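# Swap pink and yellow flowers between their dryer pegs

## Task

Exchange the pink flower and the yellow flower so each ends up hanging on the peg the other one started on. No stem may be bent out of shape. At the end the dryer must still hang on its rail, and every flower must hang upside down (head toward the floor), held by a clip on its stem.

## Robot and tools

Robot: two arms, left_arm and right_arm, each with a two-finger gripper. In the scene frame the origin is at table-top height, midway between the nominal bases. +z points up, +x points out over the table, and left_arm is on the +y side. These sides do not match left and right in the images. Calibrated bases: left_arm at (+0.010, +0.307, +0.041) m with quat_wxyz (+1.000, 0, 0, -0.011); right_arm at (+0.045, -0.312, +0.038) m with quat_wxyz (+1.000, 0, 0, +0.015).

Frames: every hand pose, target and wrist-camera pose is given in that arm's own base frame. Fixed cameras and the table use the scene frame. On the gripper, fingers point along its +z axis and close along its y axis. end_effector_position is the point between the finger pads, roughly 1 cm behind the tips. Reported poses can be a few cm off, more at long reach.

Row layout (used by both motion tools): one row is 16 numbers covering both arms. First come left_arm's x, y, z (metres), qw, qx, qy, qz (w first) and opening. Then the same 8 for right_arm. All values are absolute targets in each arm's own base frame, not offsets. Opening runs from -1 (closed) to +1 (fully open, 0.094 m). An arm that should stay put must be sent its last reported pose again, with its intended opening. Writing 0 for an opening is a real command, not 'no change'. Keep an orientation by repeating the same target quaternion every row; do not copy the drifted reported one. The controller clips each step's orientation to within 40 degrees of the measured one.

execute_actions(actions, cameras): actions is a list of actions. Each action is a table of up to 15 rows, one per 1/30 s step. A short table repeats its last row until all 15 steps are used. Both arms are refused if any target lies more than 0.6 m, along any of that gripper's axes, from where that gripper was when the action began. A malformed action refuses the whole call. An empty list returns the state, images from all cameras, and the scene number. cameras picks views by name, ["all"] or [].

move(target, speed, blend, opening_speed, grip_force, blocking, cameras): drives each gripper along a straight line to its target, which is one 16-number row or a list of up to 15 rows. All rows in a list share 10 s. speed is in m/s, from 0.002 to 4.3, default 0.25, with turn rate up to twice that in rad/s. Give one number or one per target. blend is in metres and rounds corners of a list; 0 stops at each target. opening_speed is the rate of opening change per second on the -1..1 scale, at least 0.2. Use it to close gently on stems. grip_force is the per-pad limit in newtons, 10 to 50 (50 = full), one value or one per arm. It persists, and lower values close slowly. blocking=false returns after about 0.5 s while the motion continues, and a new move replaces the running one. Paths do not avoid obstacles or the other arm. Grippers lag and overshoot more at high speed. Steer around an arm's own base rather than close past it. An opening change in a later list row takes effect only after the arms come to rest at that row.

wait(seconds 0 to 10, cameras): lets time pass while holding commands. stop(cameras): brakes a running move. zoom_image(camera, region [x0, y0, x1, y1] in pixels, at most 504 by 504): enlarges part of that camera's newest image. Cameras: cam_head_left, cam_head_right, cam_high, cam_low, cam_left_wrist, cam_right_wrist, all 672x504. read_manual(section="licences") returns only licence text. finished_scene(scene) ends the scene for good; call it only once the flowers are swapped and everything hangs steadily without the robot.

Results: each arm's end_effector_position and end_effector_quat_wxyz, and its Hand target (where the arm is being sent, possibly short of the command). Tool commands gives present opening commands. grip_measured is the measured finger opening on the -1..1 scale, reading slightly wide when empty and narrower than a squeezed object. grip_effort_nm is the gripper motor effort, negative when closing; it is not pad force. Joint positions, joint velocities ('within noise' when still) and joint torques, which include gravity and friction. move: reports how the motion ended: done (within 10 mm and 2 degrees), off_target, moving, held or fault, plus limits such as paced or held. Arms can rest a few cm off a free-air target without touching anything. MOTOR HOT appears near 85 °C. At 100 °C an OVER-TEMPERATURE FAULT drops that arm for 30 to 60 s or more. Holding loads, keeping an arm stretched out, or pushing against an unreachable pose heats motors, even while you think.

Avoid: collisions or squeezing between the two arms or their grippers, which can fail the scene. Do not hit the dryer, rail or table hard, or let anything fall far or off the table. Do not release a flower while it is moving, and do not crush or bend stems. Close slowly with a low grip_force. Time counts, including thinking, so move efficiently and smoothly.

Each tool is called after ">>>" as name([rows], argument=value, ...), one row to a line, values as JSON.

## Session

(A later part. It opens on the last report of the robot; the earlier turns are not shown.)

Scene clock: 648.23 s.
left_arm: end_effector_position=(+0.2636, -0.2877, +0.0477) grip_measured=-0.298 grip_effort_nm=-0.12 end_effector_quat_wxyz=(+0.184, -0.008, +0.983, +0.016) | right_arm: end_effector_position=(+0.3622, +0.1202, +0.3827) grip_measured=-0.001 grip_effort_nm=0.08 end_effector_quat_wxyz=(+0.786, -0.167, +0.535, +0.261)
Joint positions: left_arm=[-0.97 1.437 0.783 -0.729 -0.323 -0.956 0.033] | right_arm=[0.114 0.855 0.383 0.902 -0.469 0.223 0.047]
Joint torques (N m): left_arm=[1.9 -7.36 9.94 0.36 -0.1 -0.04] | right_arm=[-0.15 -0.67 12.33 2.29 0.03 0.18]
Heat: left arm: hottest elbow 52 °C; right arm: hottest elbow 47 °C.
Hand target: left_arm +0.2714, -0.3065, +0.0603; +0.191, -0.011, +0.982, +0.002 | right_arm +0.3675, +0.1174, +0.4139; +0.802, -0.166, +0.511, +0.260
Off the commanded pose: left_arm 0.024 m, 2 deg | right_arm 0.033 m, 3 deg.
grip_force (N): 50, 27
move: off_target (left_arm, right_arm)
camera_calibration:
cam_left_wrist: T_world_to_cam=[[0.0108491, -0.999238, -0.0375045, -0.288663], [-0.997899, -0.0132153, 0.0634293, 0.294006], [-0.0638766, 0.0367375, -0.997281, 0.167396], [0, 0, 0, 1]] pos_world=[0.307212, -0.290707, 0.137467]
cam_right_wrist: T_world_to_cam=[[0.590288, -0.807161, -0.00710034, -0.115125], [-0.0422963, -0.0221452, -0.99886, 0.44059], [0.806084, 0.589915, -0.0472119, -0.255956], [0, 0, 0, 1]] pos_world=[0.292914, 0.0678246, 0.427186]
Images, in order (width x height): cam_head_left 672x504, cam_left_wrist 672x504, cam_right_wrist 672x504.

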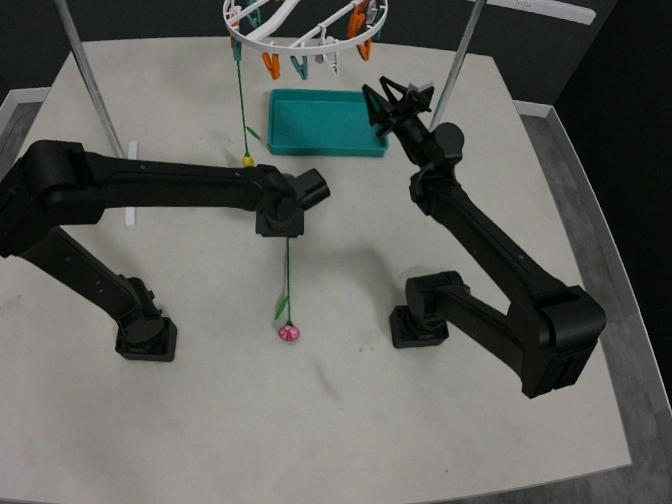

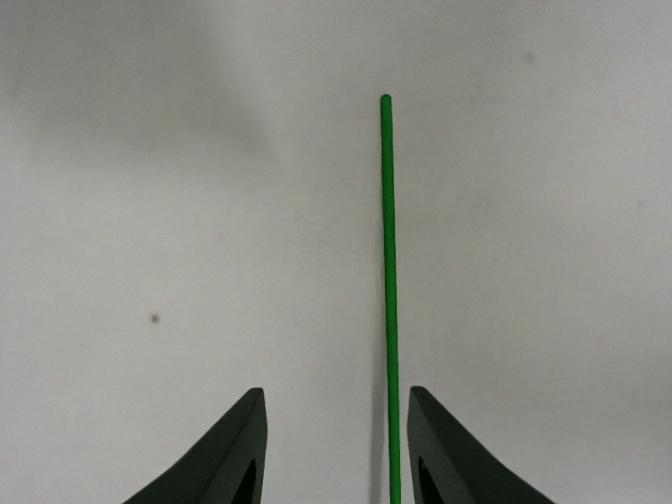

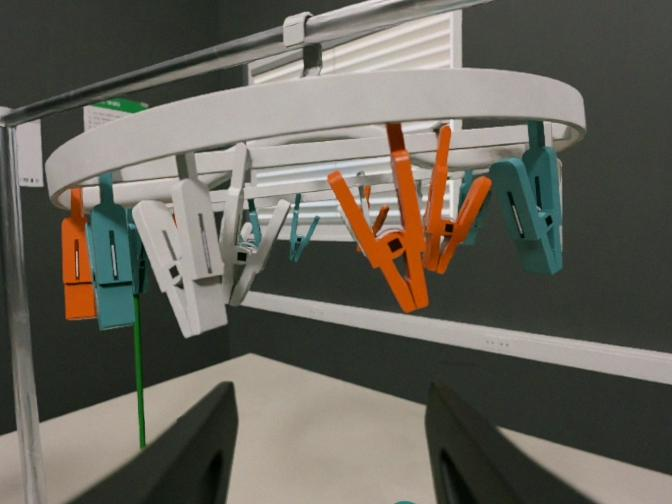

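>>> move(target=[0.2906, -0.3245, 0.0, 0.19076, -0.0197, 0.98143, 0.00383, -0.3, 0.4023, 0.1312, 0.457, 0.80211, -0.16604, 0.511, 0.26062, 0.0], speed=0.12, cameras=["cam_right_wrist", "cam_left_wrist"])

Scene clock: 674.07 s.
left_arm: end_effector_position=(+0.2754, -0.3050, -0.0082) grip_measured=-0.298 grip_effort_nm=-0.12 end_effector_quat_wxyz=(+0.179, -0.009, +0.984, +0.023) | right_arm: end_effector_position=(+0.3960, +0.1260, +0.4288) grip_measured=-0.001 grip_effort_nm=0.07 end_effector_quat_wxyz=(+0.792, -0.161, +0.529, +0.260)
Joint positions: left_arm=[-0.97 1.614 0.797 -0.586 -0.323 -0.962 0.033] | right_arm=[0.129 0.919 0.533 0.831 -0.441 0.223 0.047]
Joint torques (N m): left_arm=[2.78 -8.7 8.62 1.37 -0.14 -0.06] | right_arm=[1.32 -2.08 12.79 1.31 0.2 0.02]
Heat: left arm: hottest elbow 51 °C; right arm: hottest elbow 49 °C.
Hand target: left_arm +0.2898, -0.3237, +0.0007; +0.191, -0.019, +0.981, +0.004 | right_arm +0.4005, +0.1305, +0.4564; +0.802, -0.166, +0.511, +0.261
Off the commanded pose: left_arm 0.026 m, 3 deg | right_arm 0.029 m, 2 deg.
grip_force (N): 50, 27
move: off_target (left_arm, right_arm)
camera_calibration:
cam_left_wrist: T_world_to_cam=[[0.0156858, -0.998508, -0.0522962, -0.309362], [-0.997037, -0.0195587, 0.0743896, 0.307023], [-0.0753014, 0.0509744, -0.995857, 0.120476], [0, 0, 0, 1]] pos_world=[0.320038, -0.309037, 0.0809592]
cam_right_wrist: T_world_to_cam=[[0.582587, -0.812713, -0.00952197, -0.125299], [-0.0282815, -0.00856221, -0.999563, 0.481129], [0.812276, 0.582602, -0.027973, -0.294235], [0, 0, 0, 1]] pos_world=[0.325605, 0.0737091, 0.471495]
Images, in order (width x height): cam_left_wrist 672x504, cam_right_wrist 672x504.

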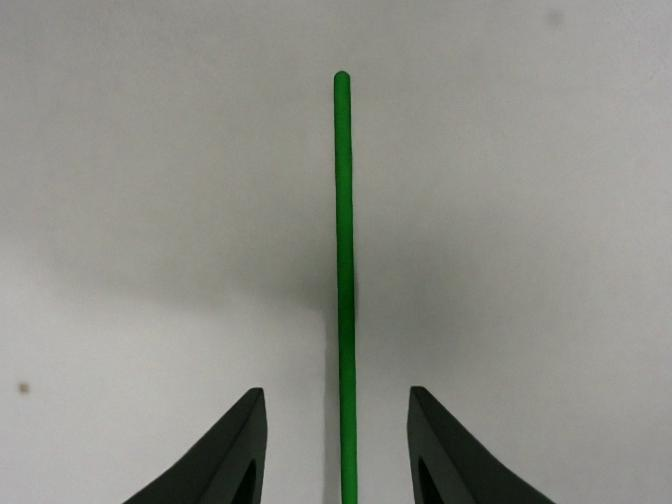

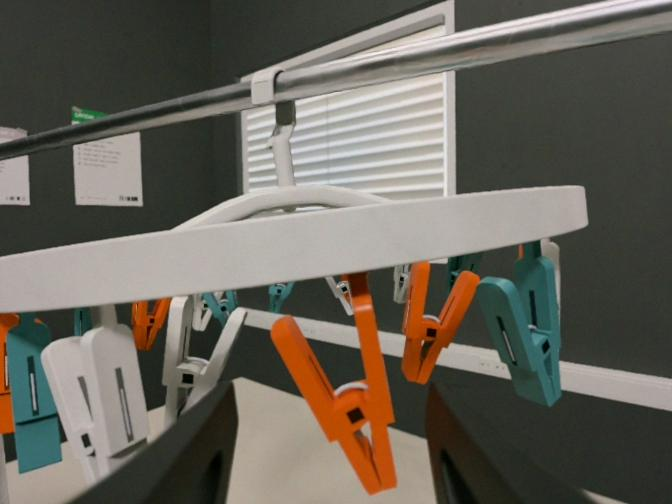

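>>> move([
  [0.2906, -0.3255, -0.024, 0.19076, -0.0197, 0.98143, 0.00383, -0.3, 0.4253, 0.1497, 0.4670, 0.80211, -0.16604, 0.511, 0.26062, 0.0],
  [0.2906, -0.3255, -0.024, 0.19076, -0.0197, 0.98143, 0.00383, -1.0, 0.4253, 0.1497, 0.4670, 0.80211, -0.16604, 0.511, 0.26062, 0.0],
], speed=0.07, grip_force=[25, 50], opening_speed=0.6, cameras=["cam_right_wrist", "cam_left_wrist"])

Scene clock: 690.63 s.
left_arm: end_effector_position=(+0.2800, -0.3118, -0.0276) grip_measured=-0.939 grip_effort_nm=-0.54 end_effector_quat_wxyz=(+0.183, -0.012, +0.983, +0.018) | right_arm: end_effector_position=(+0.4188, +0.1439, +0.4393) grip_measured=-0.001 grip_effort_nm=0.07 end_effector_quat_wxyz=(+0.791, -0.158, +0.529, +0.265)
Joint positions: left_arm=[-0.97 1.671 0.797 -0.515 -0.323 -0.964 0.003] | right_arm=[0.18 0.992 0.604 0.824 -0.397 0.212 0.047]
Joint torques (N m): left_arm=[2.73 -9.11 7.31 1.39 -0.16 -0.05] | right_arm=[1.38 -3.31 12.75 1.35 0.2 -0.13]
Heat: left arm: hottest elbow 54 °C; right arm: hottest elbow 54 °C.
Hand target: left_arm +0.2901, -0.3251, -0.0236; +0.191, -0.020, +0.981, +0.004 | right_arm +0.4235, +0.1490, +0.4665; +0.802, -0.166, +0.511, +0.261
Off the commanded pose: left_arm 0.018 m, 2 deg | right_arm 0.029 m, 3 deg.
grip_force (N): 25, 50
move: off_target (left_arm, right_arm); target 2's new opening was sent with left_arm's hand 0.018 m and 2 deg from that target
camera_calibration:
cam_left_wrist: T_world_to_cam=[[0.0181871, -0.999031, -0.0400745, -0.317718], [-0.997552, -0.0208376, 0.0667478, 0.312534], [-0.0675182, 0.0387624, -0.996965, 0.0959509], [0, 0, 0, 1]] pos_world=[0.324026, -0.314617, 0.0620663]
cam_right_wrist: T_world_to_cam=[[0.58711, -0.809248, -0.020487, -0.121542], [-0.0343948, 0.000347687, -0.999408, 0.49367], [0.808776, 0.587467, -0.0276298, -0.322304], [0, 0, 0, 1]] pos_world=[0.34901, 0.0908133, 0.481983]
Images, in order (width x height): cam_left_wrist 672x504, cam_right_wrist 672x504.

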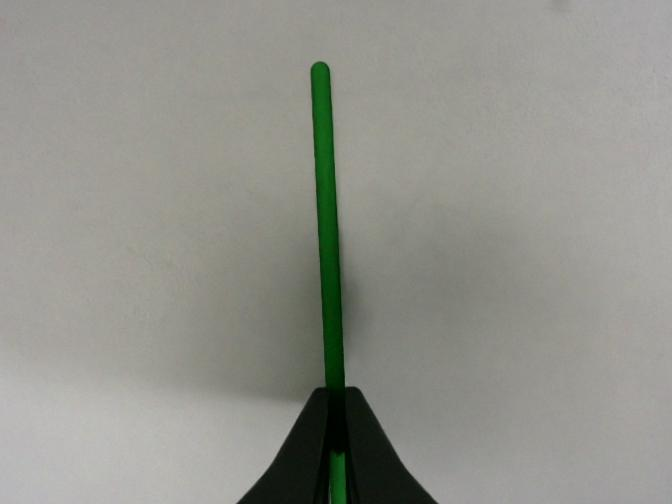

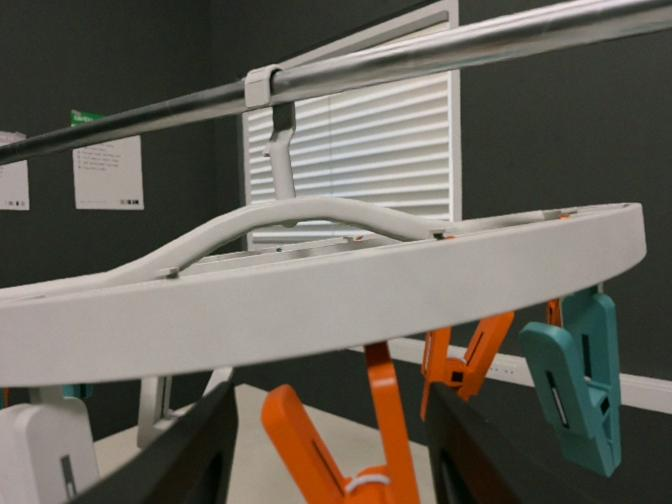

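>>> move([
  [0.2906, -0.3245, 0.06, 0.19076, -0.0197, 0.98143, 0.00383, -1.0, 0.4253, 0.1497, 0.4670, 0.80211, -0.16604, 0.511, 0.26062, -0.9],
  [0.300, -0.31, 0.18, 0.3812, 0.0806, 0.9204, -0.0334, -1.0, 0.4253, 0.1497, 0.4670, 0.80211, -0.16604, 0.511, 0.26062, -0.9],
  [0.330, -0.315, 0.285, 0.6830, 0.1830, 0.6830, -0.1830, -1.0, 0.4253, 0.1497, 0.4670, 0.80211, -0.16604, 0.511, 0.26062, -0.9],
  [0.385, -0.340, 0.292, 0.7920, 0.1971, 0.4758, -0.3280, -1.0, 0.4253, 0.1497, 0.4670, 0.80211, -0.16604, 0.511, 0.26062, -0.9],
  [0.4476, -0.405, 0.290, 0.78092, 0.21236, 0.46922, -0.35342, -1.0, 0.4253, 0.1497, 0.4670, 0.80211, -0.16604, 0.511, 0.26062, -0.9],
], speed=[0.15, 0.35, 0.35, 0.3, 0.15], blend=[0.02, 0.04, 0.03, 0.03, 0], opening_speed=0.7, cameras=["cam_right_wrist", "cam_left_wrist", "cam_low"])

>>> zoom_image(camera="cam_left_wrist", region=[260, 0, 420, 160])

Scene clock: 717.20 s.
left_arm: end_effector_position=(+0.4346, -0.4000, +0.2814) grip_measured=-0.942 grip_effort_nm=-0.60 end_effector_quat_wxyz=(+0.777, +0.218, +0.476, -0.351) | right_arm: end_effector_position=(+0.4189, +0.1439, +0.4392) grip_measured=-0.585 grip_effort_nm=-1.03 end_effector_quat_wxyz=(+0.791, -0.157, +0.529, +0.264)
Joint positions: left_arm=[-0.704 1.765 0.773 1.466 0.134 -0.063 0.003] | right_arm=[0.18 0.992 0.604 0.824 -0.395 0.212 0.02]
Joint torques (N m): left_arm=[3.19 -10.29 8.25 1.29 0.11 -0.05] | right_arm=[1.44 -3.31 12.75 1.35 0.13 -0.11]
Heat: left arm: hottest elbow 54 °C; right arm: hottest elbow 56 °C.
Hand target: left_arm +0.4470, -0.4043, +0.2900; +0.781, +0.212, +0.469, -0.353 | right_arm +0.4235, +0.1491, +0.4665; +0.802, -0.166, +0.511, +0.261
Off the commanded pose: left_arm 0.016 m, 1 deg | right_arm 0.029 m, 3 deg.
grip_force (N): 25, 50
move: off_target (left_arm, right_arm); blend cut to 0 m at target 1
camera_calibration:
cam_left_wrist: T_world_to_cam=[[-0.74484, -0.66708, -0.0147339, 0.0609307], [0.0340321, -0.0159277, -0.999294, 0.297877], [0.666374, -0.744816, 0.0345657, -0.504847], [0, 0, 0, 1]] pos_world=[0.371664, -0.330628, 0.316015]
cam_right_wrist: T_world_to_cam=[[0.586105, -0.809966, -0.0208688, -0.120943], [-0.0346952, 0.000643466, -0.999398, 0.493742], [0.809492, 0.586476, -0.0277248, -0.322416], [0, 0, 0, 1]] pos_world=[0.349009, 0.0908117, 0.481982]
Images, in order (width x height): cam_low 672x504, cam_left_wrist 672x504, cam_right_wrist 672x504.

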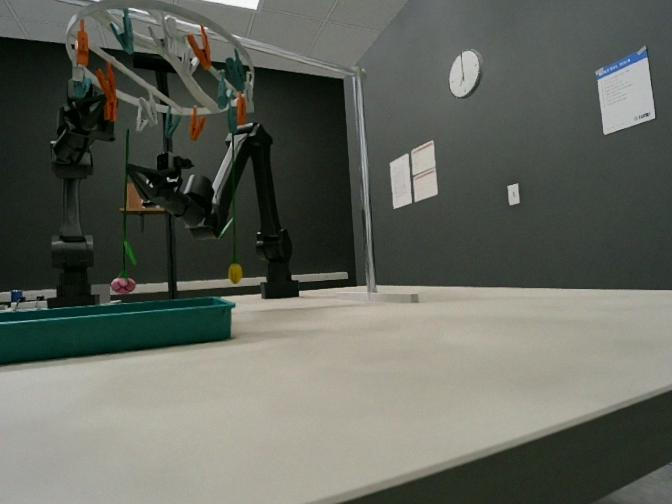

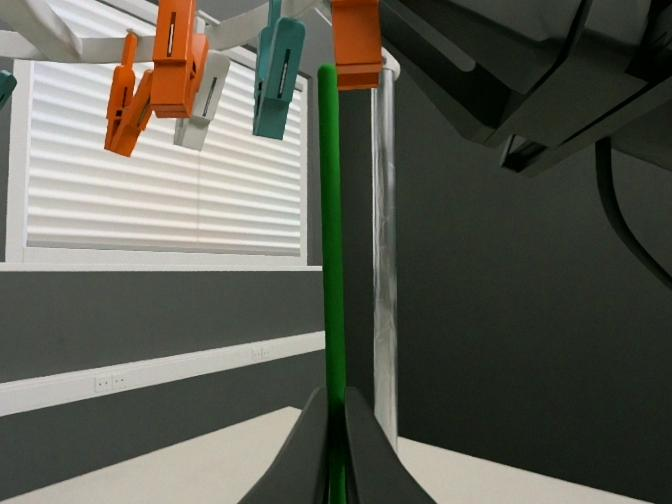

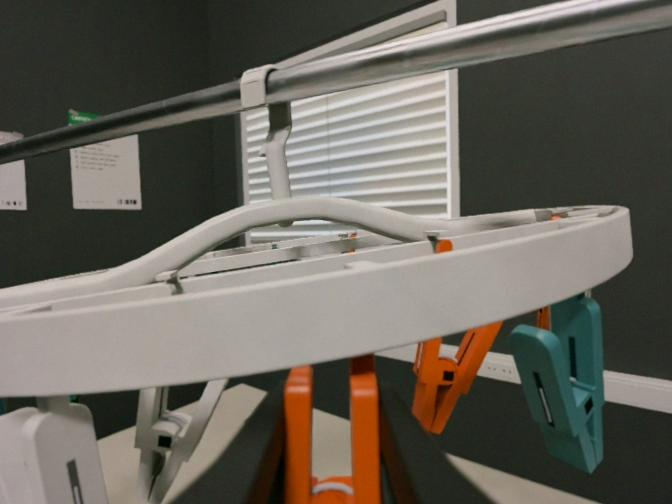

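Scaled by 3.150 from the camera's 672x504 image, which has a finer 960x720 frame.

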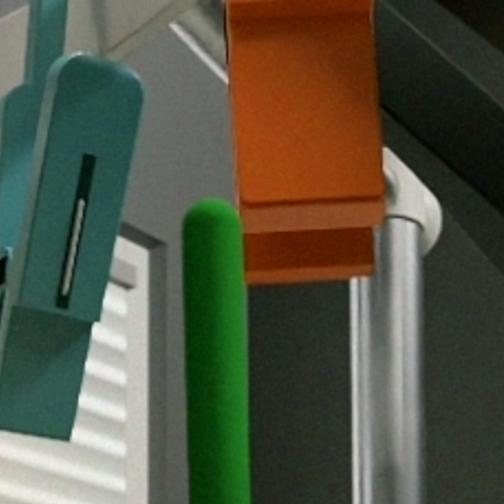

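>>> move(target=[0.470, -0.4439, 0.290, 0.78092, 0.21236, 0.46922, -0.35342, -1.0, 0.4253, 0.1497, 0.4670, 0.80211, -0.16604, 0.511, 0.26062, -0.9], speed=0.07, cameras=["cam_left_wrist", "cam_low", "cam_head_right"])

>>> zoom_image(camera="cam_left_wrist", region=[260, 0, 420, 160])

>>> zoom_image(camera="cam_low", region=[85, 90, 145, 150])

>>> zoom_image(camera="cam_head_right", region=[300, 10, 370, 80])

Scene clock: 738.80 s.
left_arm: end_effector_position=(+0.4645, -0.4305, +0.2806) grip_measured=-0.942 grip_effort_nm=-0.60 end_effector_quat_wxyz=(+0.776, +0.212, +0.479, -0.350) | right_arm: end_effector_position=(+0.4189, +0.1439, +0.4392) grip_measured=-0.585 grip_effort_nm=-1.03 end_effector_quat_wxyz=(+0.791, -0.157, +0.529, +0.264)
Joint positions: left_arm=[-0.716 1.839 0.898 1.411 0.111 -0.063 0.003] | right_arm=[0.18 0.992 0.604 0.824 -0.395 0.212 0.02]
Joint torques (N m): left_arm=[1.61 -11.58 8.75 1.33 -0.11 0.11] | right_arm=[1.32 -3.25 12.79 1.42 0.15 -0.12]
Heat: left arm: hottest elbow 54 °C; right arm: hottest elbow 58 °C.
Hand target: left_arm +0.4692, -0.4433, +0.2899; +0.781, +0.212, +0.469, -0.353 | right_arm +0.4235, +0.1491, +0.4665; +0.802, -0.166, +0.511, +0.261
Off the commanded pose: left_arm 0.017 m, 1 deg | right_arm 0.029 m, 3 deg.
grip_force (N): 25, 50
move: off_target (left_arm, right_arm)
camera_calibration:
cam_left_wrist: T_world_to_cam=[[-0.740011, -0.672583, -0.00402365, 0.055237], [0.0248351, -0.0213457, -0.999464, 0.297478], [0.672136, -0.739714, 0.0324997, -0.547303], [0, 0, 0, 1]] pos_world=[0.401351, -0.361347, 0.315328]
Images, in order (width x height): cam_head_right 672x504, cam_low 672x504, cam_left_wrist 672x504.

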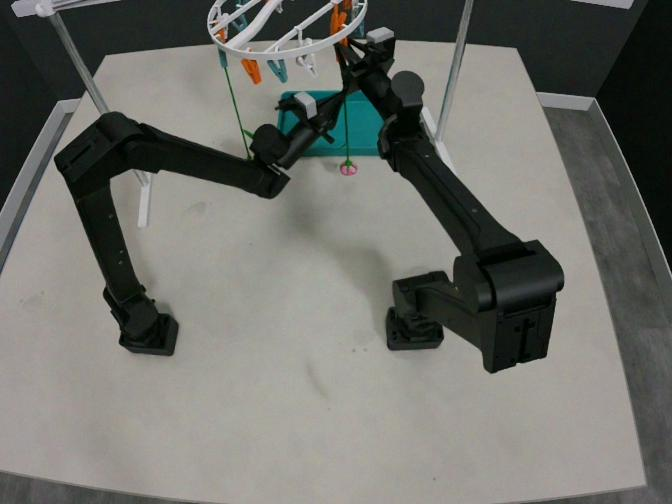

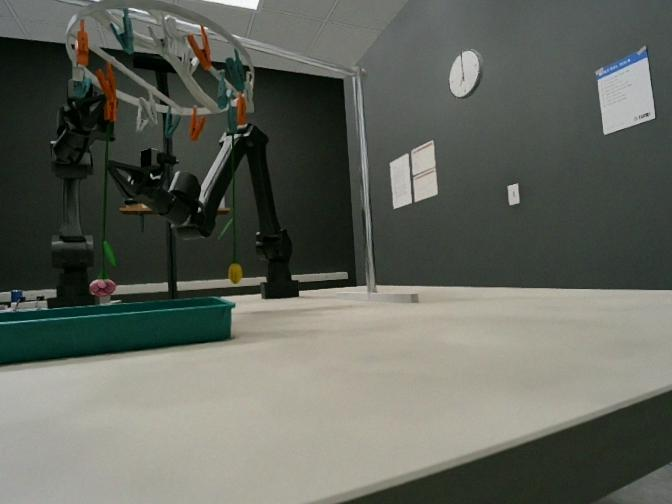

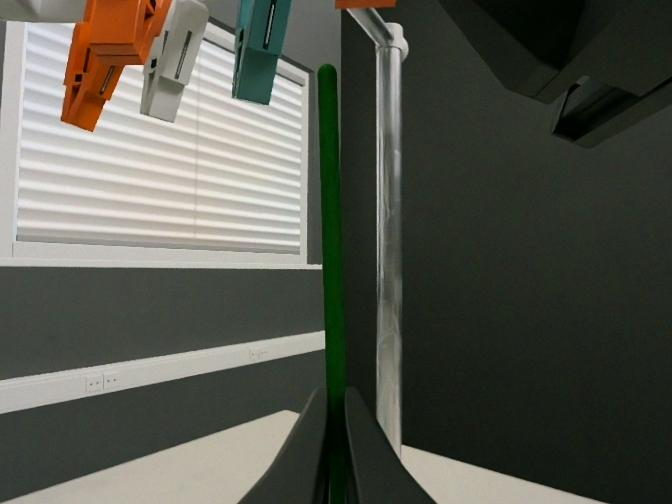

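Scaled by 3.150 from the camera's 672x504 image, which has a finer 960x720 frame.

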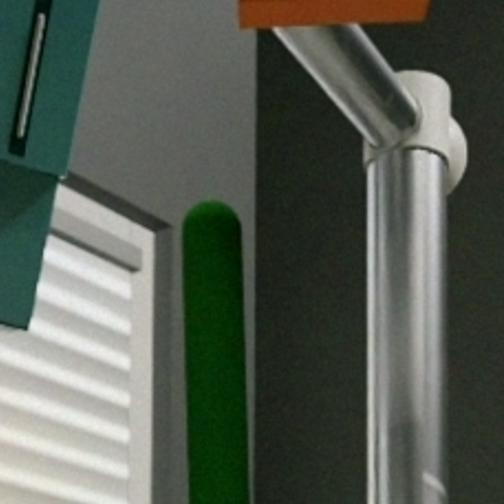

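Scaled by 8.400 from the camera's 672x504 image, which has a finer 960x720 frame.

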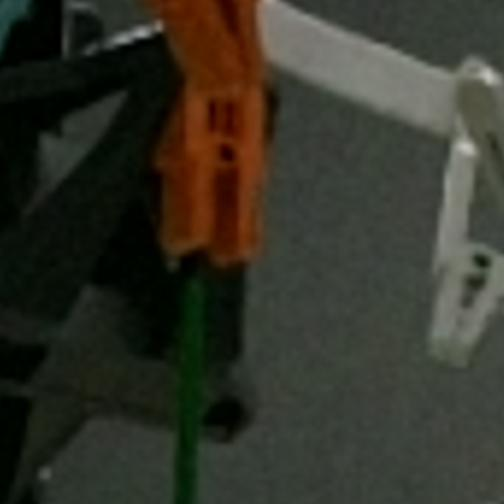

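Scaled by 7.200 from the camera's 672x504 image, which has a finer 960x720 frame.

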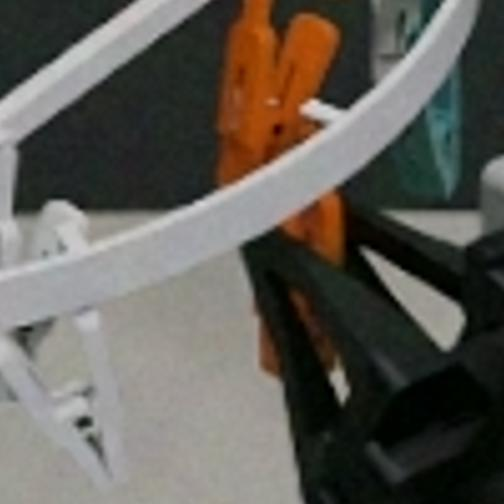

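>>> zoom_image(camera="cam_low", region=[60, 60, 160, 160])

>>> zoom_image(camera="cam_head_right", region=[325, 40, 365, 100])

Scaled by 5.040 from the camera's 672x504 image, which has a finer 960x720 frame.

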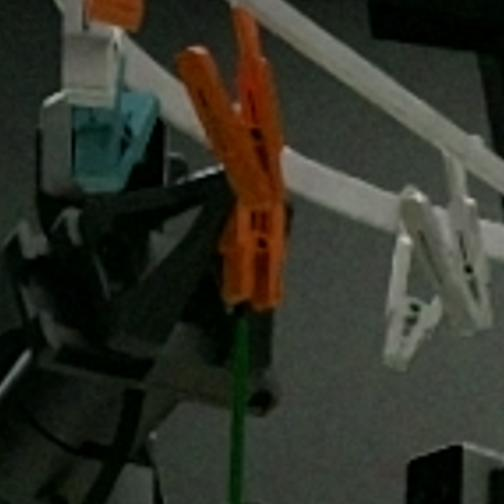

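Scaled by 8.400 from the camera's 672x504 image, which has a finer 960x720 frame.

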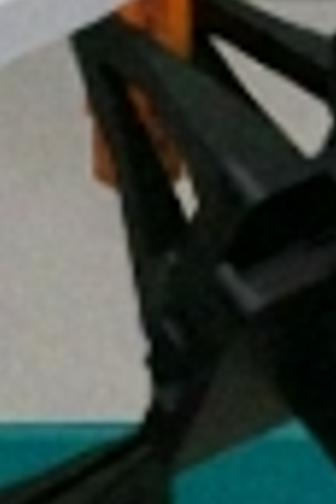

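>>> wait(seconds=0, cameras=["cam_high", "cam_head_left", "cam_left_wrist"])

>>> zoom_image(camera="cam_high", region=[205, 205, 265, 275])

>>> zoom_image(camera="cam_head_left", region=[330, 20, 400, 100])

Scene clock: 804.27 s.
left_arm: end_effector_position=(+0.4646, -0.4306, +0.2809) grip_measured=-0.942 grip_effort_nm=-0.60 end_effector_quat_wxyz=(+0.776, +0.212, +0.479, -0.350) | right_arm: end_effector_position=(+0.4189, +0.1439, +0.4392) grip_measured=-0.585 grip_effort_nm=-1.03 end_effector_quat_wxyz=(+0.791, -0.157, +0.529, +0.264)
Joint positions: left_arm=[-0.716 1.839 0.898 1.411 0.111 -0.063 0.003] | right_arm=[0.18 0.992 0.604 0.824 -0.395 0.212 0.02]
Joint torques (N m): left_arm=[1.73 -11.58 8.75 1.37 -0.11 0.11] | right_arm=[1.32 -3.43 12.74 1.4 0.14 -0.11]
Heat: left arm: hottest elbow 57 °C; right arm: hottest elbow 61 °C.
Hand target: left_arm +0.4692, -0.4432, +0.2900; +0.781, +0.212, +0.469, -0.353 | right_arm +0.4235, +0.1491, +0.4665; +0.802, -0.166, +0.511, +0.261
Tool commands: left_gripper/opening=-1.0 right_gripper/opening=-0.9
Off the commanded pose: left_arm 0.017 m, 1 deg | right_arm 0.029 m, 3 deg.
grip_force (N): 25, 50
camera_calibration:
cam_left_wrist: T_world_to_cam=[[-0.740005, -0.672588, -0.00413163, 0.055275], [0.0253856, -0.0217907, -0.99944, 0.297383], [0.672122, -0.739696, 0.0331993, -0.547663], [0, 0, 0, 1]] pos_world=[0.401451, -0.361447, 0.315627]
Images, in order (width x height): cam_head_left 672x504, cam_high 672x504, cam_left_wrist 672x504.

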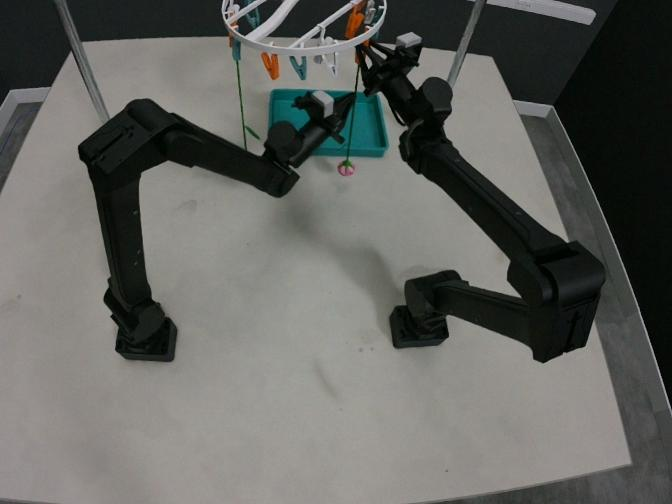

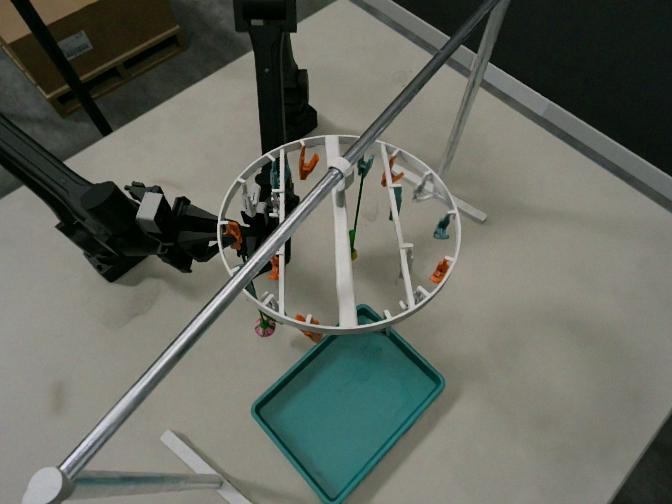

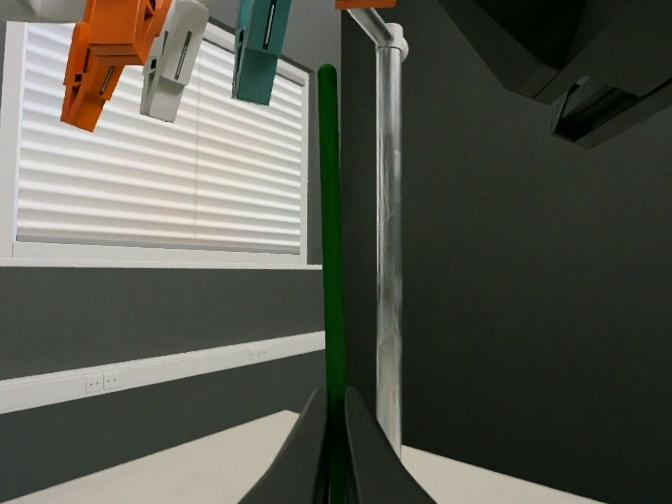

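Scaled by 7.200 from the camera's 672x504 image, which has a finer 960x720 frame.

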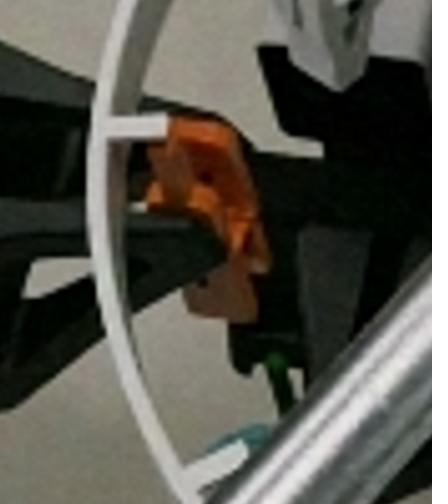

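Scaled by 6.300 from the camera's 672x504 image, which has a finer 960x720 frame.

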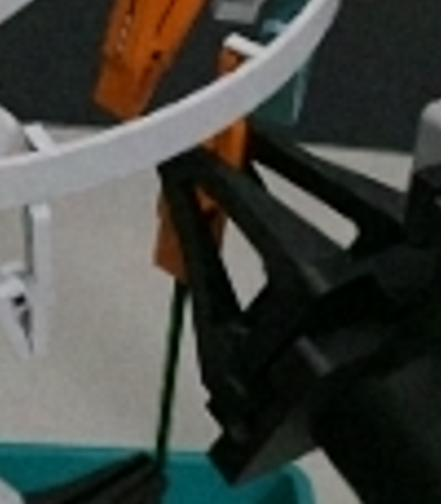

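>>> move(target=[0.4650, -0.4512, 0.300, 0.78092, 0.21236, 0.46922, -0.35342, -1.0, 0.4253, 0.1497, 0.4670, 0.80211, -0.16604, 0.511, 0.26062, -0.9], speed=0.06, cameras=["cam_left_wrist", "cam_low", "cam_high"])

>>> zoom_image(camera="cam_left_wrist", region=[270, 0, 430, 120])

>>> zoom_image(camera="cam_low", region=[85, 90, 145, 150])

>>> zoom_image(camera="cam_high", region=[215, 215, 265, 275])

Scene clock: 842.83 s.
left_arm: end_effector_position=(+0.4622, -0.4394, +0.2773) grip_measured=-0.942 grip_effort_nm=-0.60 end_effector_quat_wxyz=(+0.770, +0.214, +0.488, -0.350) | right_arm: end_effector_position=(+0.4189, +0.1439, +0.4392) grip_measured=-0.585 grip_effort_nm=-1.03 end_effector_quat_wxyz=(+0.791, -0.157, +0.529, +0.264)
Joint positions: left_arm=[-0.733 1.839 0.904 1.384 0.096 -0.06 0.003] | right_arm=[0.18 0.992 0.604 0.824 -0.395 0.212 0.02]
Joint torques (N m): left_arm=[1.67 -13.22 8.81 1.36 -0.1 0.16] | right_arm=[1.32 -3.31 12.75 1.32 0.14 -0.12]
Heat: left arm: hottest elbow 57 °C; right arm: hottest elbow 62 °C.
Hand target: left_arm +0.4638, -0.4502, +0.2999; +0.781, +0.212, +0.469, -0.354 | right_arm +0.4235, +0.1491, +0.4665; +0.802, -0.166, +0.511, +0.261
Off the commanded pose: left_arm 0.026 m, 3 deg | right_arm 0.029 m, 3 deg.
grip_force (N): 25, 50
move: off_target (left_arm, right_arm)
camera_calibration:
cam_left_wrist: T_world_to_cam=[[-0.741287, -0.671184, 0.00252772, 0.046903], [0.00594927, -0.0103364, -0.999929, 0.307739], [0.671162, -0.741219, 0.0116553, -0.546661], [0, 0, 0, 1]] pos_world=[0.399836, -0.370534, 0.313971]
Images, in order (width x height): cam_high 672x504, cam_low 672x504, cam_left_wrist 672x504.

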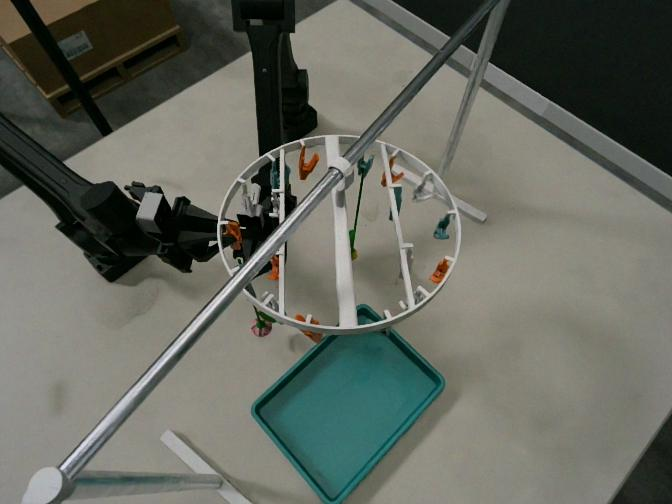

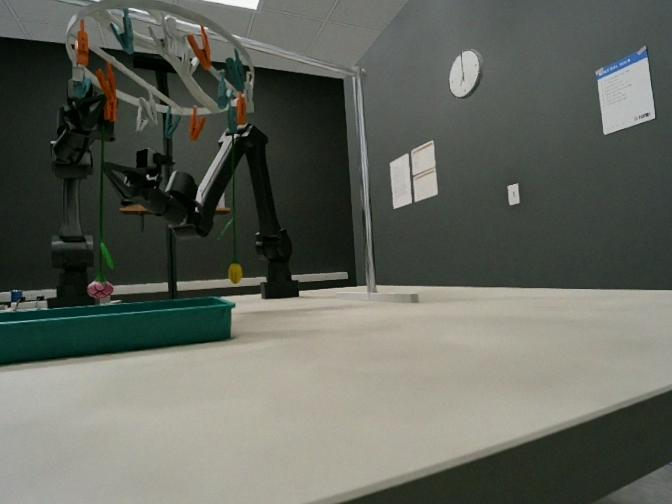

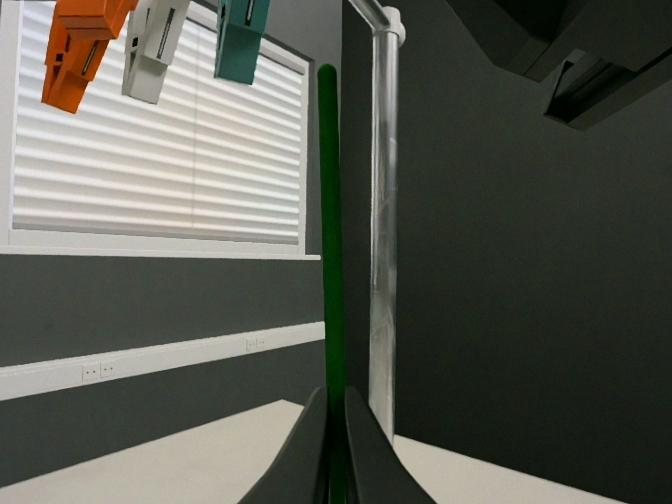

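Scaled by 3.150 from the camera's 672x504 image, which has a finer 960x720 frame.

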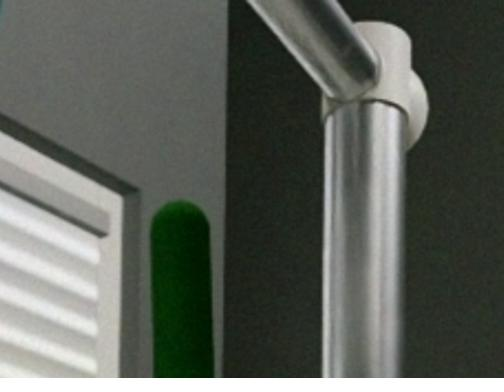

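Scaled by 8.400 from the camera's 672x504 image, which has a finer 960x720 frame.

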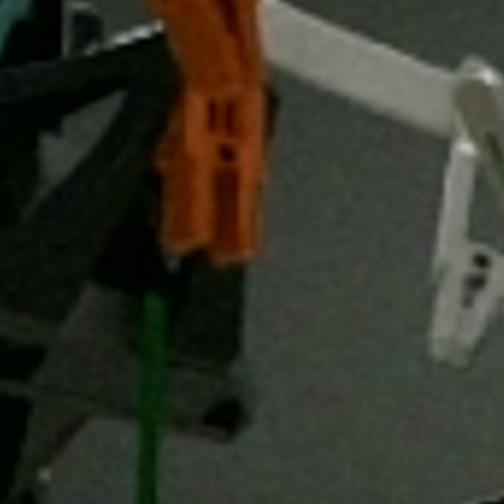

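Scaled by 8.400 from the camera's 672x504 image, which has a finer 960x720 frame.

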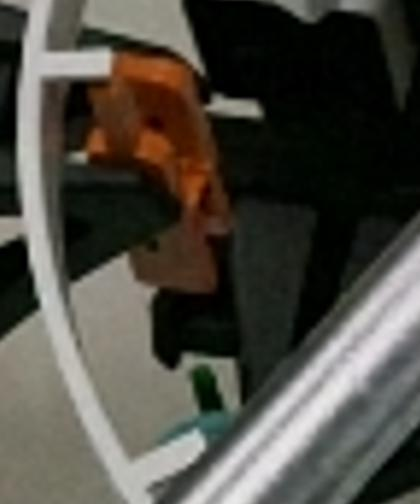

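>>> move([
  [0.432, -0.405, 0.270, 0.78092, 0.21236, 0.46922, -0.35342, -1.0, 0.4253, 0.1497, 0.4670, 0.80211, -0.16604, 0.511, 0.26062, -0.9],
  [0.4585, -0.4475, 0.291, 0.78092, 0.21236, 0.46922, -0.35342, -1.0, 0.4253, 0.1497, 0.4670, 0.80211, -0.16604, 0.511, 0.26062, -0.9],
], speed=0.08, cameras=["cam_left_wrist", "cam_low", "cam_high"])

>>> zoom_image(camera="cam_left_wrist", region=[270, 0, 430, 120])

>>> zoom_image(camera="cam_low", region=[85, 90, 145, 150])

Scene clock: 905.73 s.
left_arm: end_effector_position=(+0.4550, -0.4351, +0.2743) grip_measured=-0.942 grip_effort_nm=-0.60 end_effector_quat_wxyz=(+0.773, +0.213, +0.485, -0.351) | right_arm: end_effector_position=(+0.4189, +0.1439, +0.4392) grip_measured=-0.585 grip_effort_nm=-1.03 end_effector_quat_wxyz=(+0.791, -0.157, +0.529, +0.264)
Joint positions: left_arm=[-0.737 1.839 0.881 1.416 0.093 -0.058 0.003] | right_arm=[0.18 0.992 0.604 0.824 -0.395 0.212 0.02]
Joint torques (N m): left_arm=[1.73 -12.4 8.58 1.44 -0.1 0.17] | right_arm=[1.38 -3.37 12.77 1.35 0.15 -0.13]
Heat: left arm: hottest elbow 57 °C; right arm: hottest elbow 64 °C.
Hand target: left_arm +0.4576, -0.4468, +0.2910; +0.781, +0.212, +0.469, -0.354 | right_arm +0.4235, +0.1491, +0.4665; +0.802, -0.166, +0.511, +0.261
Off the commanded pose: left_arm 0.021 m, 2 deg | right_arm 0.029 m, 3 deg.
grip_force (N): 25, 50
move: off_target (left_arm, right_arm)
camera_calibration:
cam_left_wrist: T_world_to_cam=[[-0.741142, -0.671347, 0.00122407, 0.0446617], [0.0131004, -0.0162853, -0.999782, 0.298985], [0.671221, -0.740964, 0.0208646, -0.541041], [0, 0, 0, 1]] pos_world=[0.392342, -0.366039, 0.310153]
Images, in order (width x height): cam_high 672x504, cam_low 672x504, cam_left_wrist 672x504.

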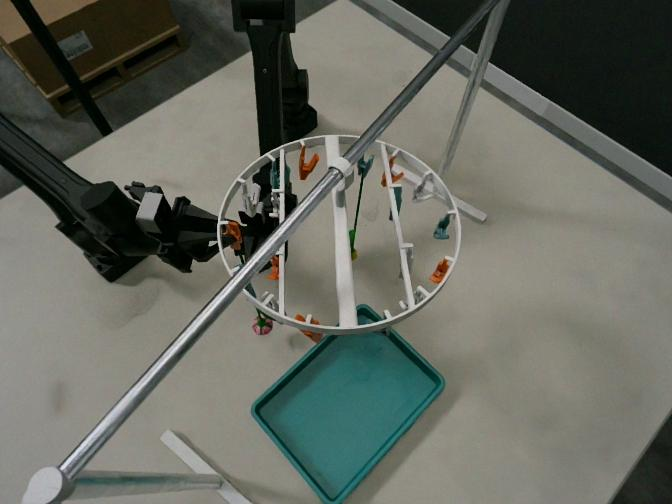

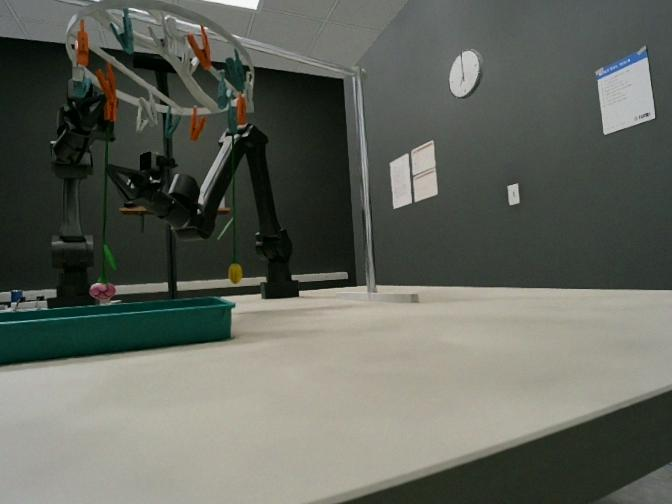

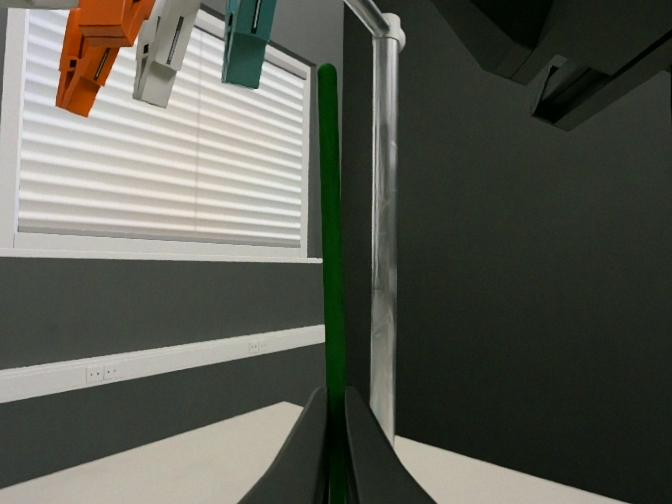

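Scaled by 3.150 from the camera's 672x504 image, which has a finer 960x720 frame.

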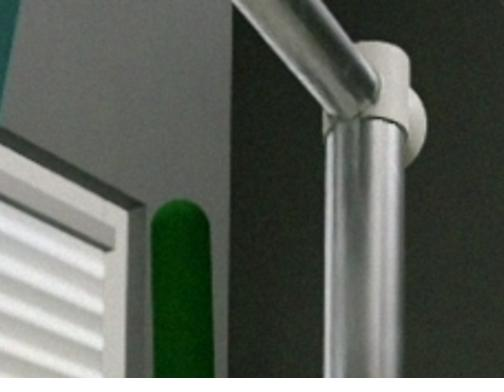

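Scaled by 8.400 from the camera's 672x504 image, which has a finer 960x720 frame.

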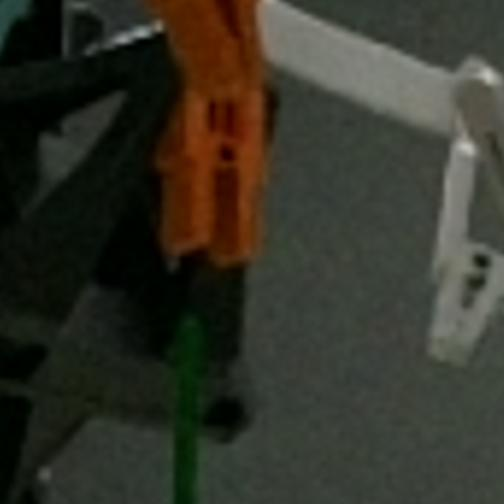

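>>> move(target=[0.4550, -0.4442, 0.311, 0.78092, 0.21236, 0.46922, -0.35342, -1.0, 0.4253, 0.1497, 0.4670, 0.80211, -0.16604, 0.511, 0.26062, -0.9], speed=0.06, cameras=["cam_left_wrist", "cam_low"])

>>> zoom_image(camera="cam_left_wrist", region=[270, 0, 430, 120])

>>> zoom_image(camera="cam_low", region=[85, 90, 145, 150])

Scene clock: 916.60 s.
left_arm: end_effector_position=(+0.4551, -0.4351, +0.2839) grip_measured=-0.942 grip_effort_nm=-0.60 end_effector_quat_wxyz=(+0.769, +0.215, +0.490, -0.349) | right_arm: end_effector_position=(+0.4189, +0.1439, +0.4392) grip_measured=-0.585 grip_effort_nm=-1.03 end_effector_quat_wxyz=(+0.791, -0.157, +0.529, +0.264)
Joint positions: left_arm=[-0.737 1.805 0.881 1.368 0.092 -0.058 0.003] | right_arm=[0.18 0.992 0.604 0.824 -0.395 0.212 0.02]
Joint torques (N m): left_arm=[1.73 -13.8 8.32 1.39 -0.09 0.17] | right_arm=[1.26 -3.37 12.81 1.37 0.14 -0.11]
Heat: left arm: hottest elbow 57 °C; right arm: hottest elbow 64 °C.
Hand target: left_arm +0.4540, -0.4433, +0.3109; +0.781, +0.212, +0.469, -0.353 | right_arm +0.4235, +0.1491, +0.4665; +0.802, -0.166, +0.511, +0.261
Off the commanded pose: left_arm 0.029 m, 3 deg | right_arm 0.029 m, 3 deg.
grip_force (N): 25, 50
move: off_target (left_arm, right_arm)
camera_calibration:
cam_left_wrist: T_world_to_cam=[[-0.740798, -0.671723, 0.00242099, 0.0440985], [0.00281122, -0.00670437, -0.999974, 0.317508], [0.671722, -0.740772, 0.00685495, -0.537659], [0, 0, 0, 1]] pos_world=[0.392933, -0.366532, 0.321079]
Images, in order (width x height): cam_low 672x504, cam_left_wrist 672x504.

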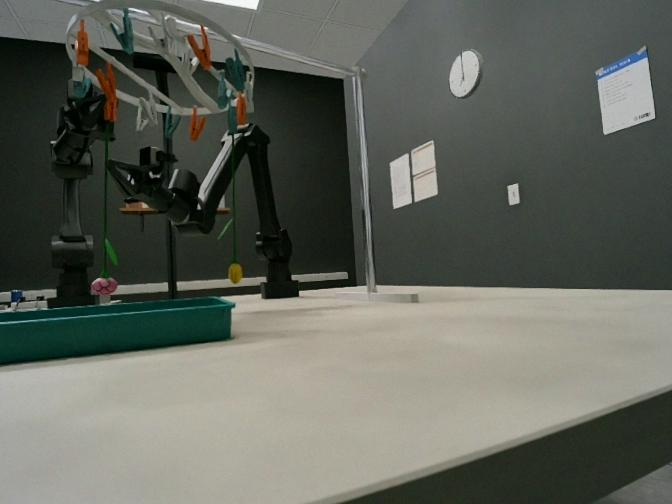

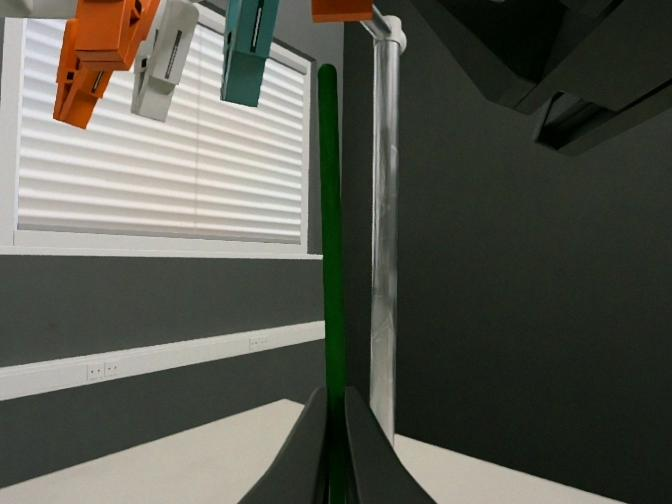

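Scaled by 3.150 from the camera's 672x504 image, which has a finer 960x720 frame.

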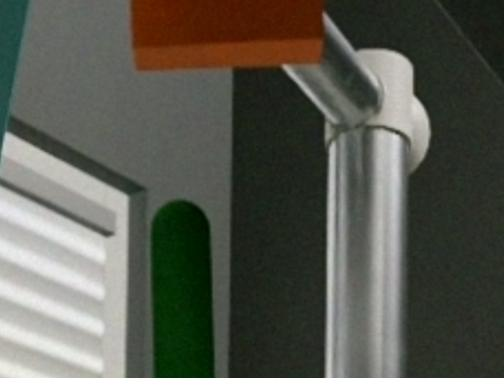

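Scaled by 8.400 from the camera's 672x504 image, which has a finer 960x720 frame.

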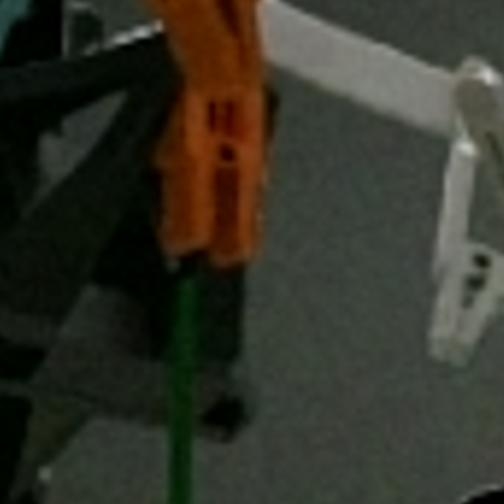

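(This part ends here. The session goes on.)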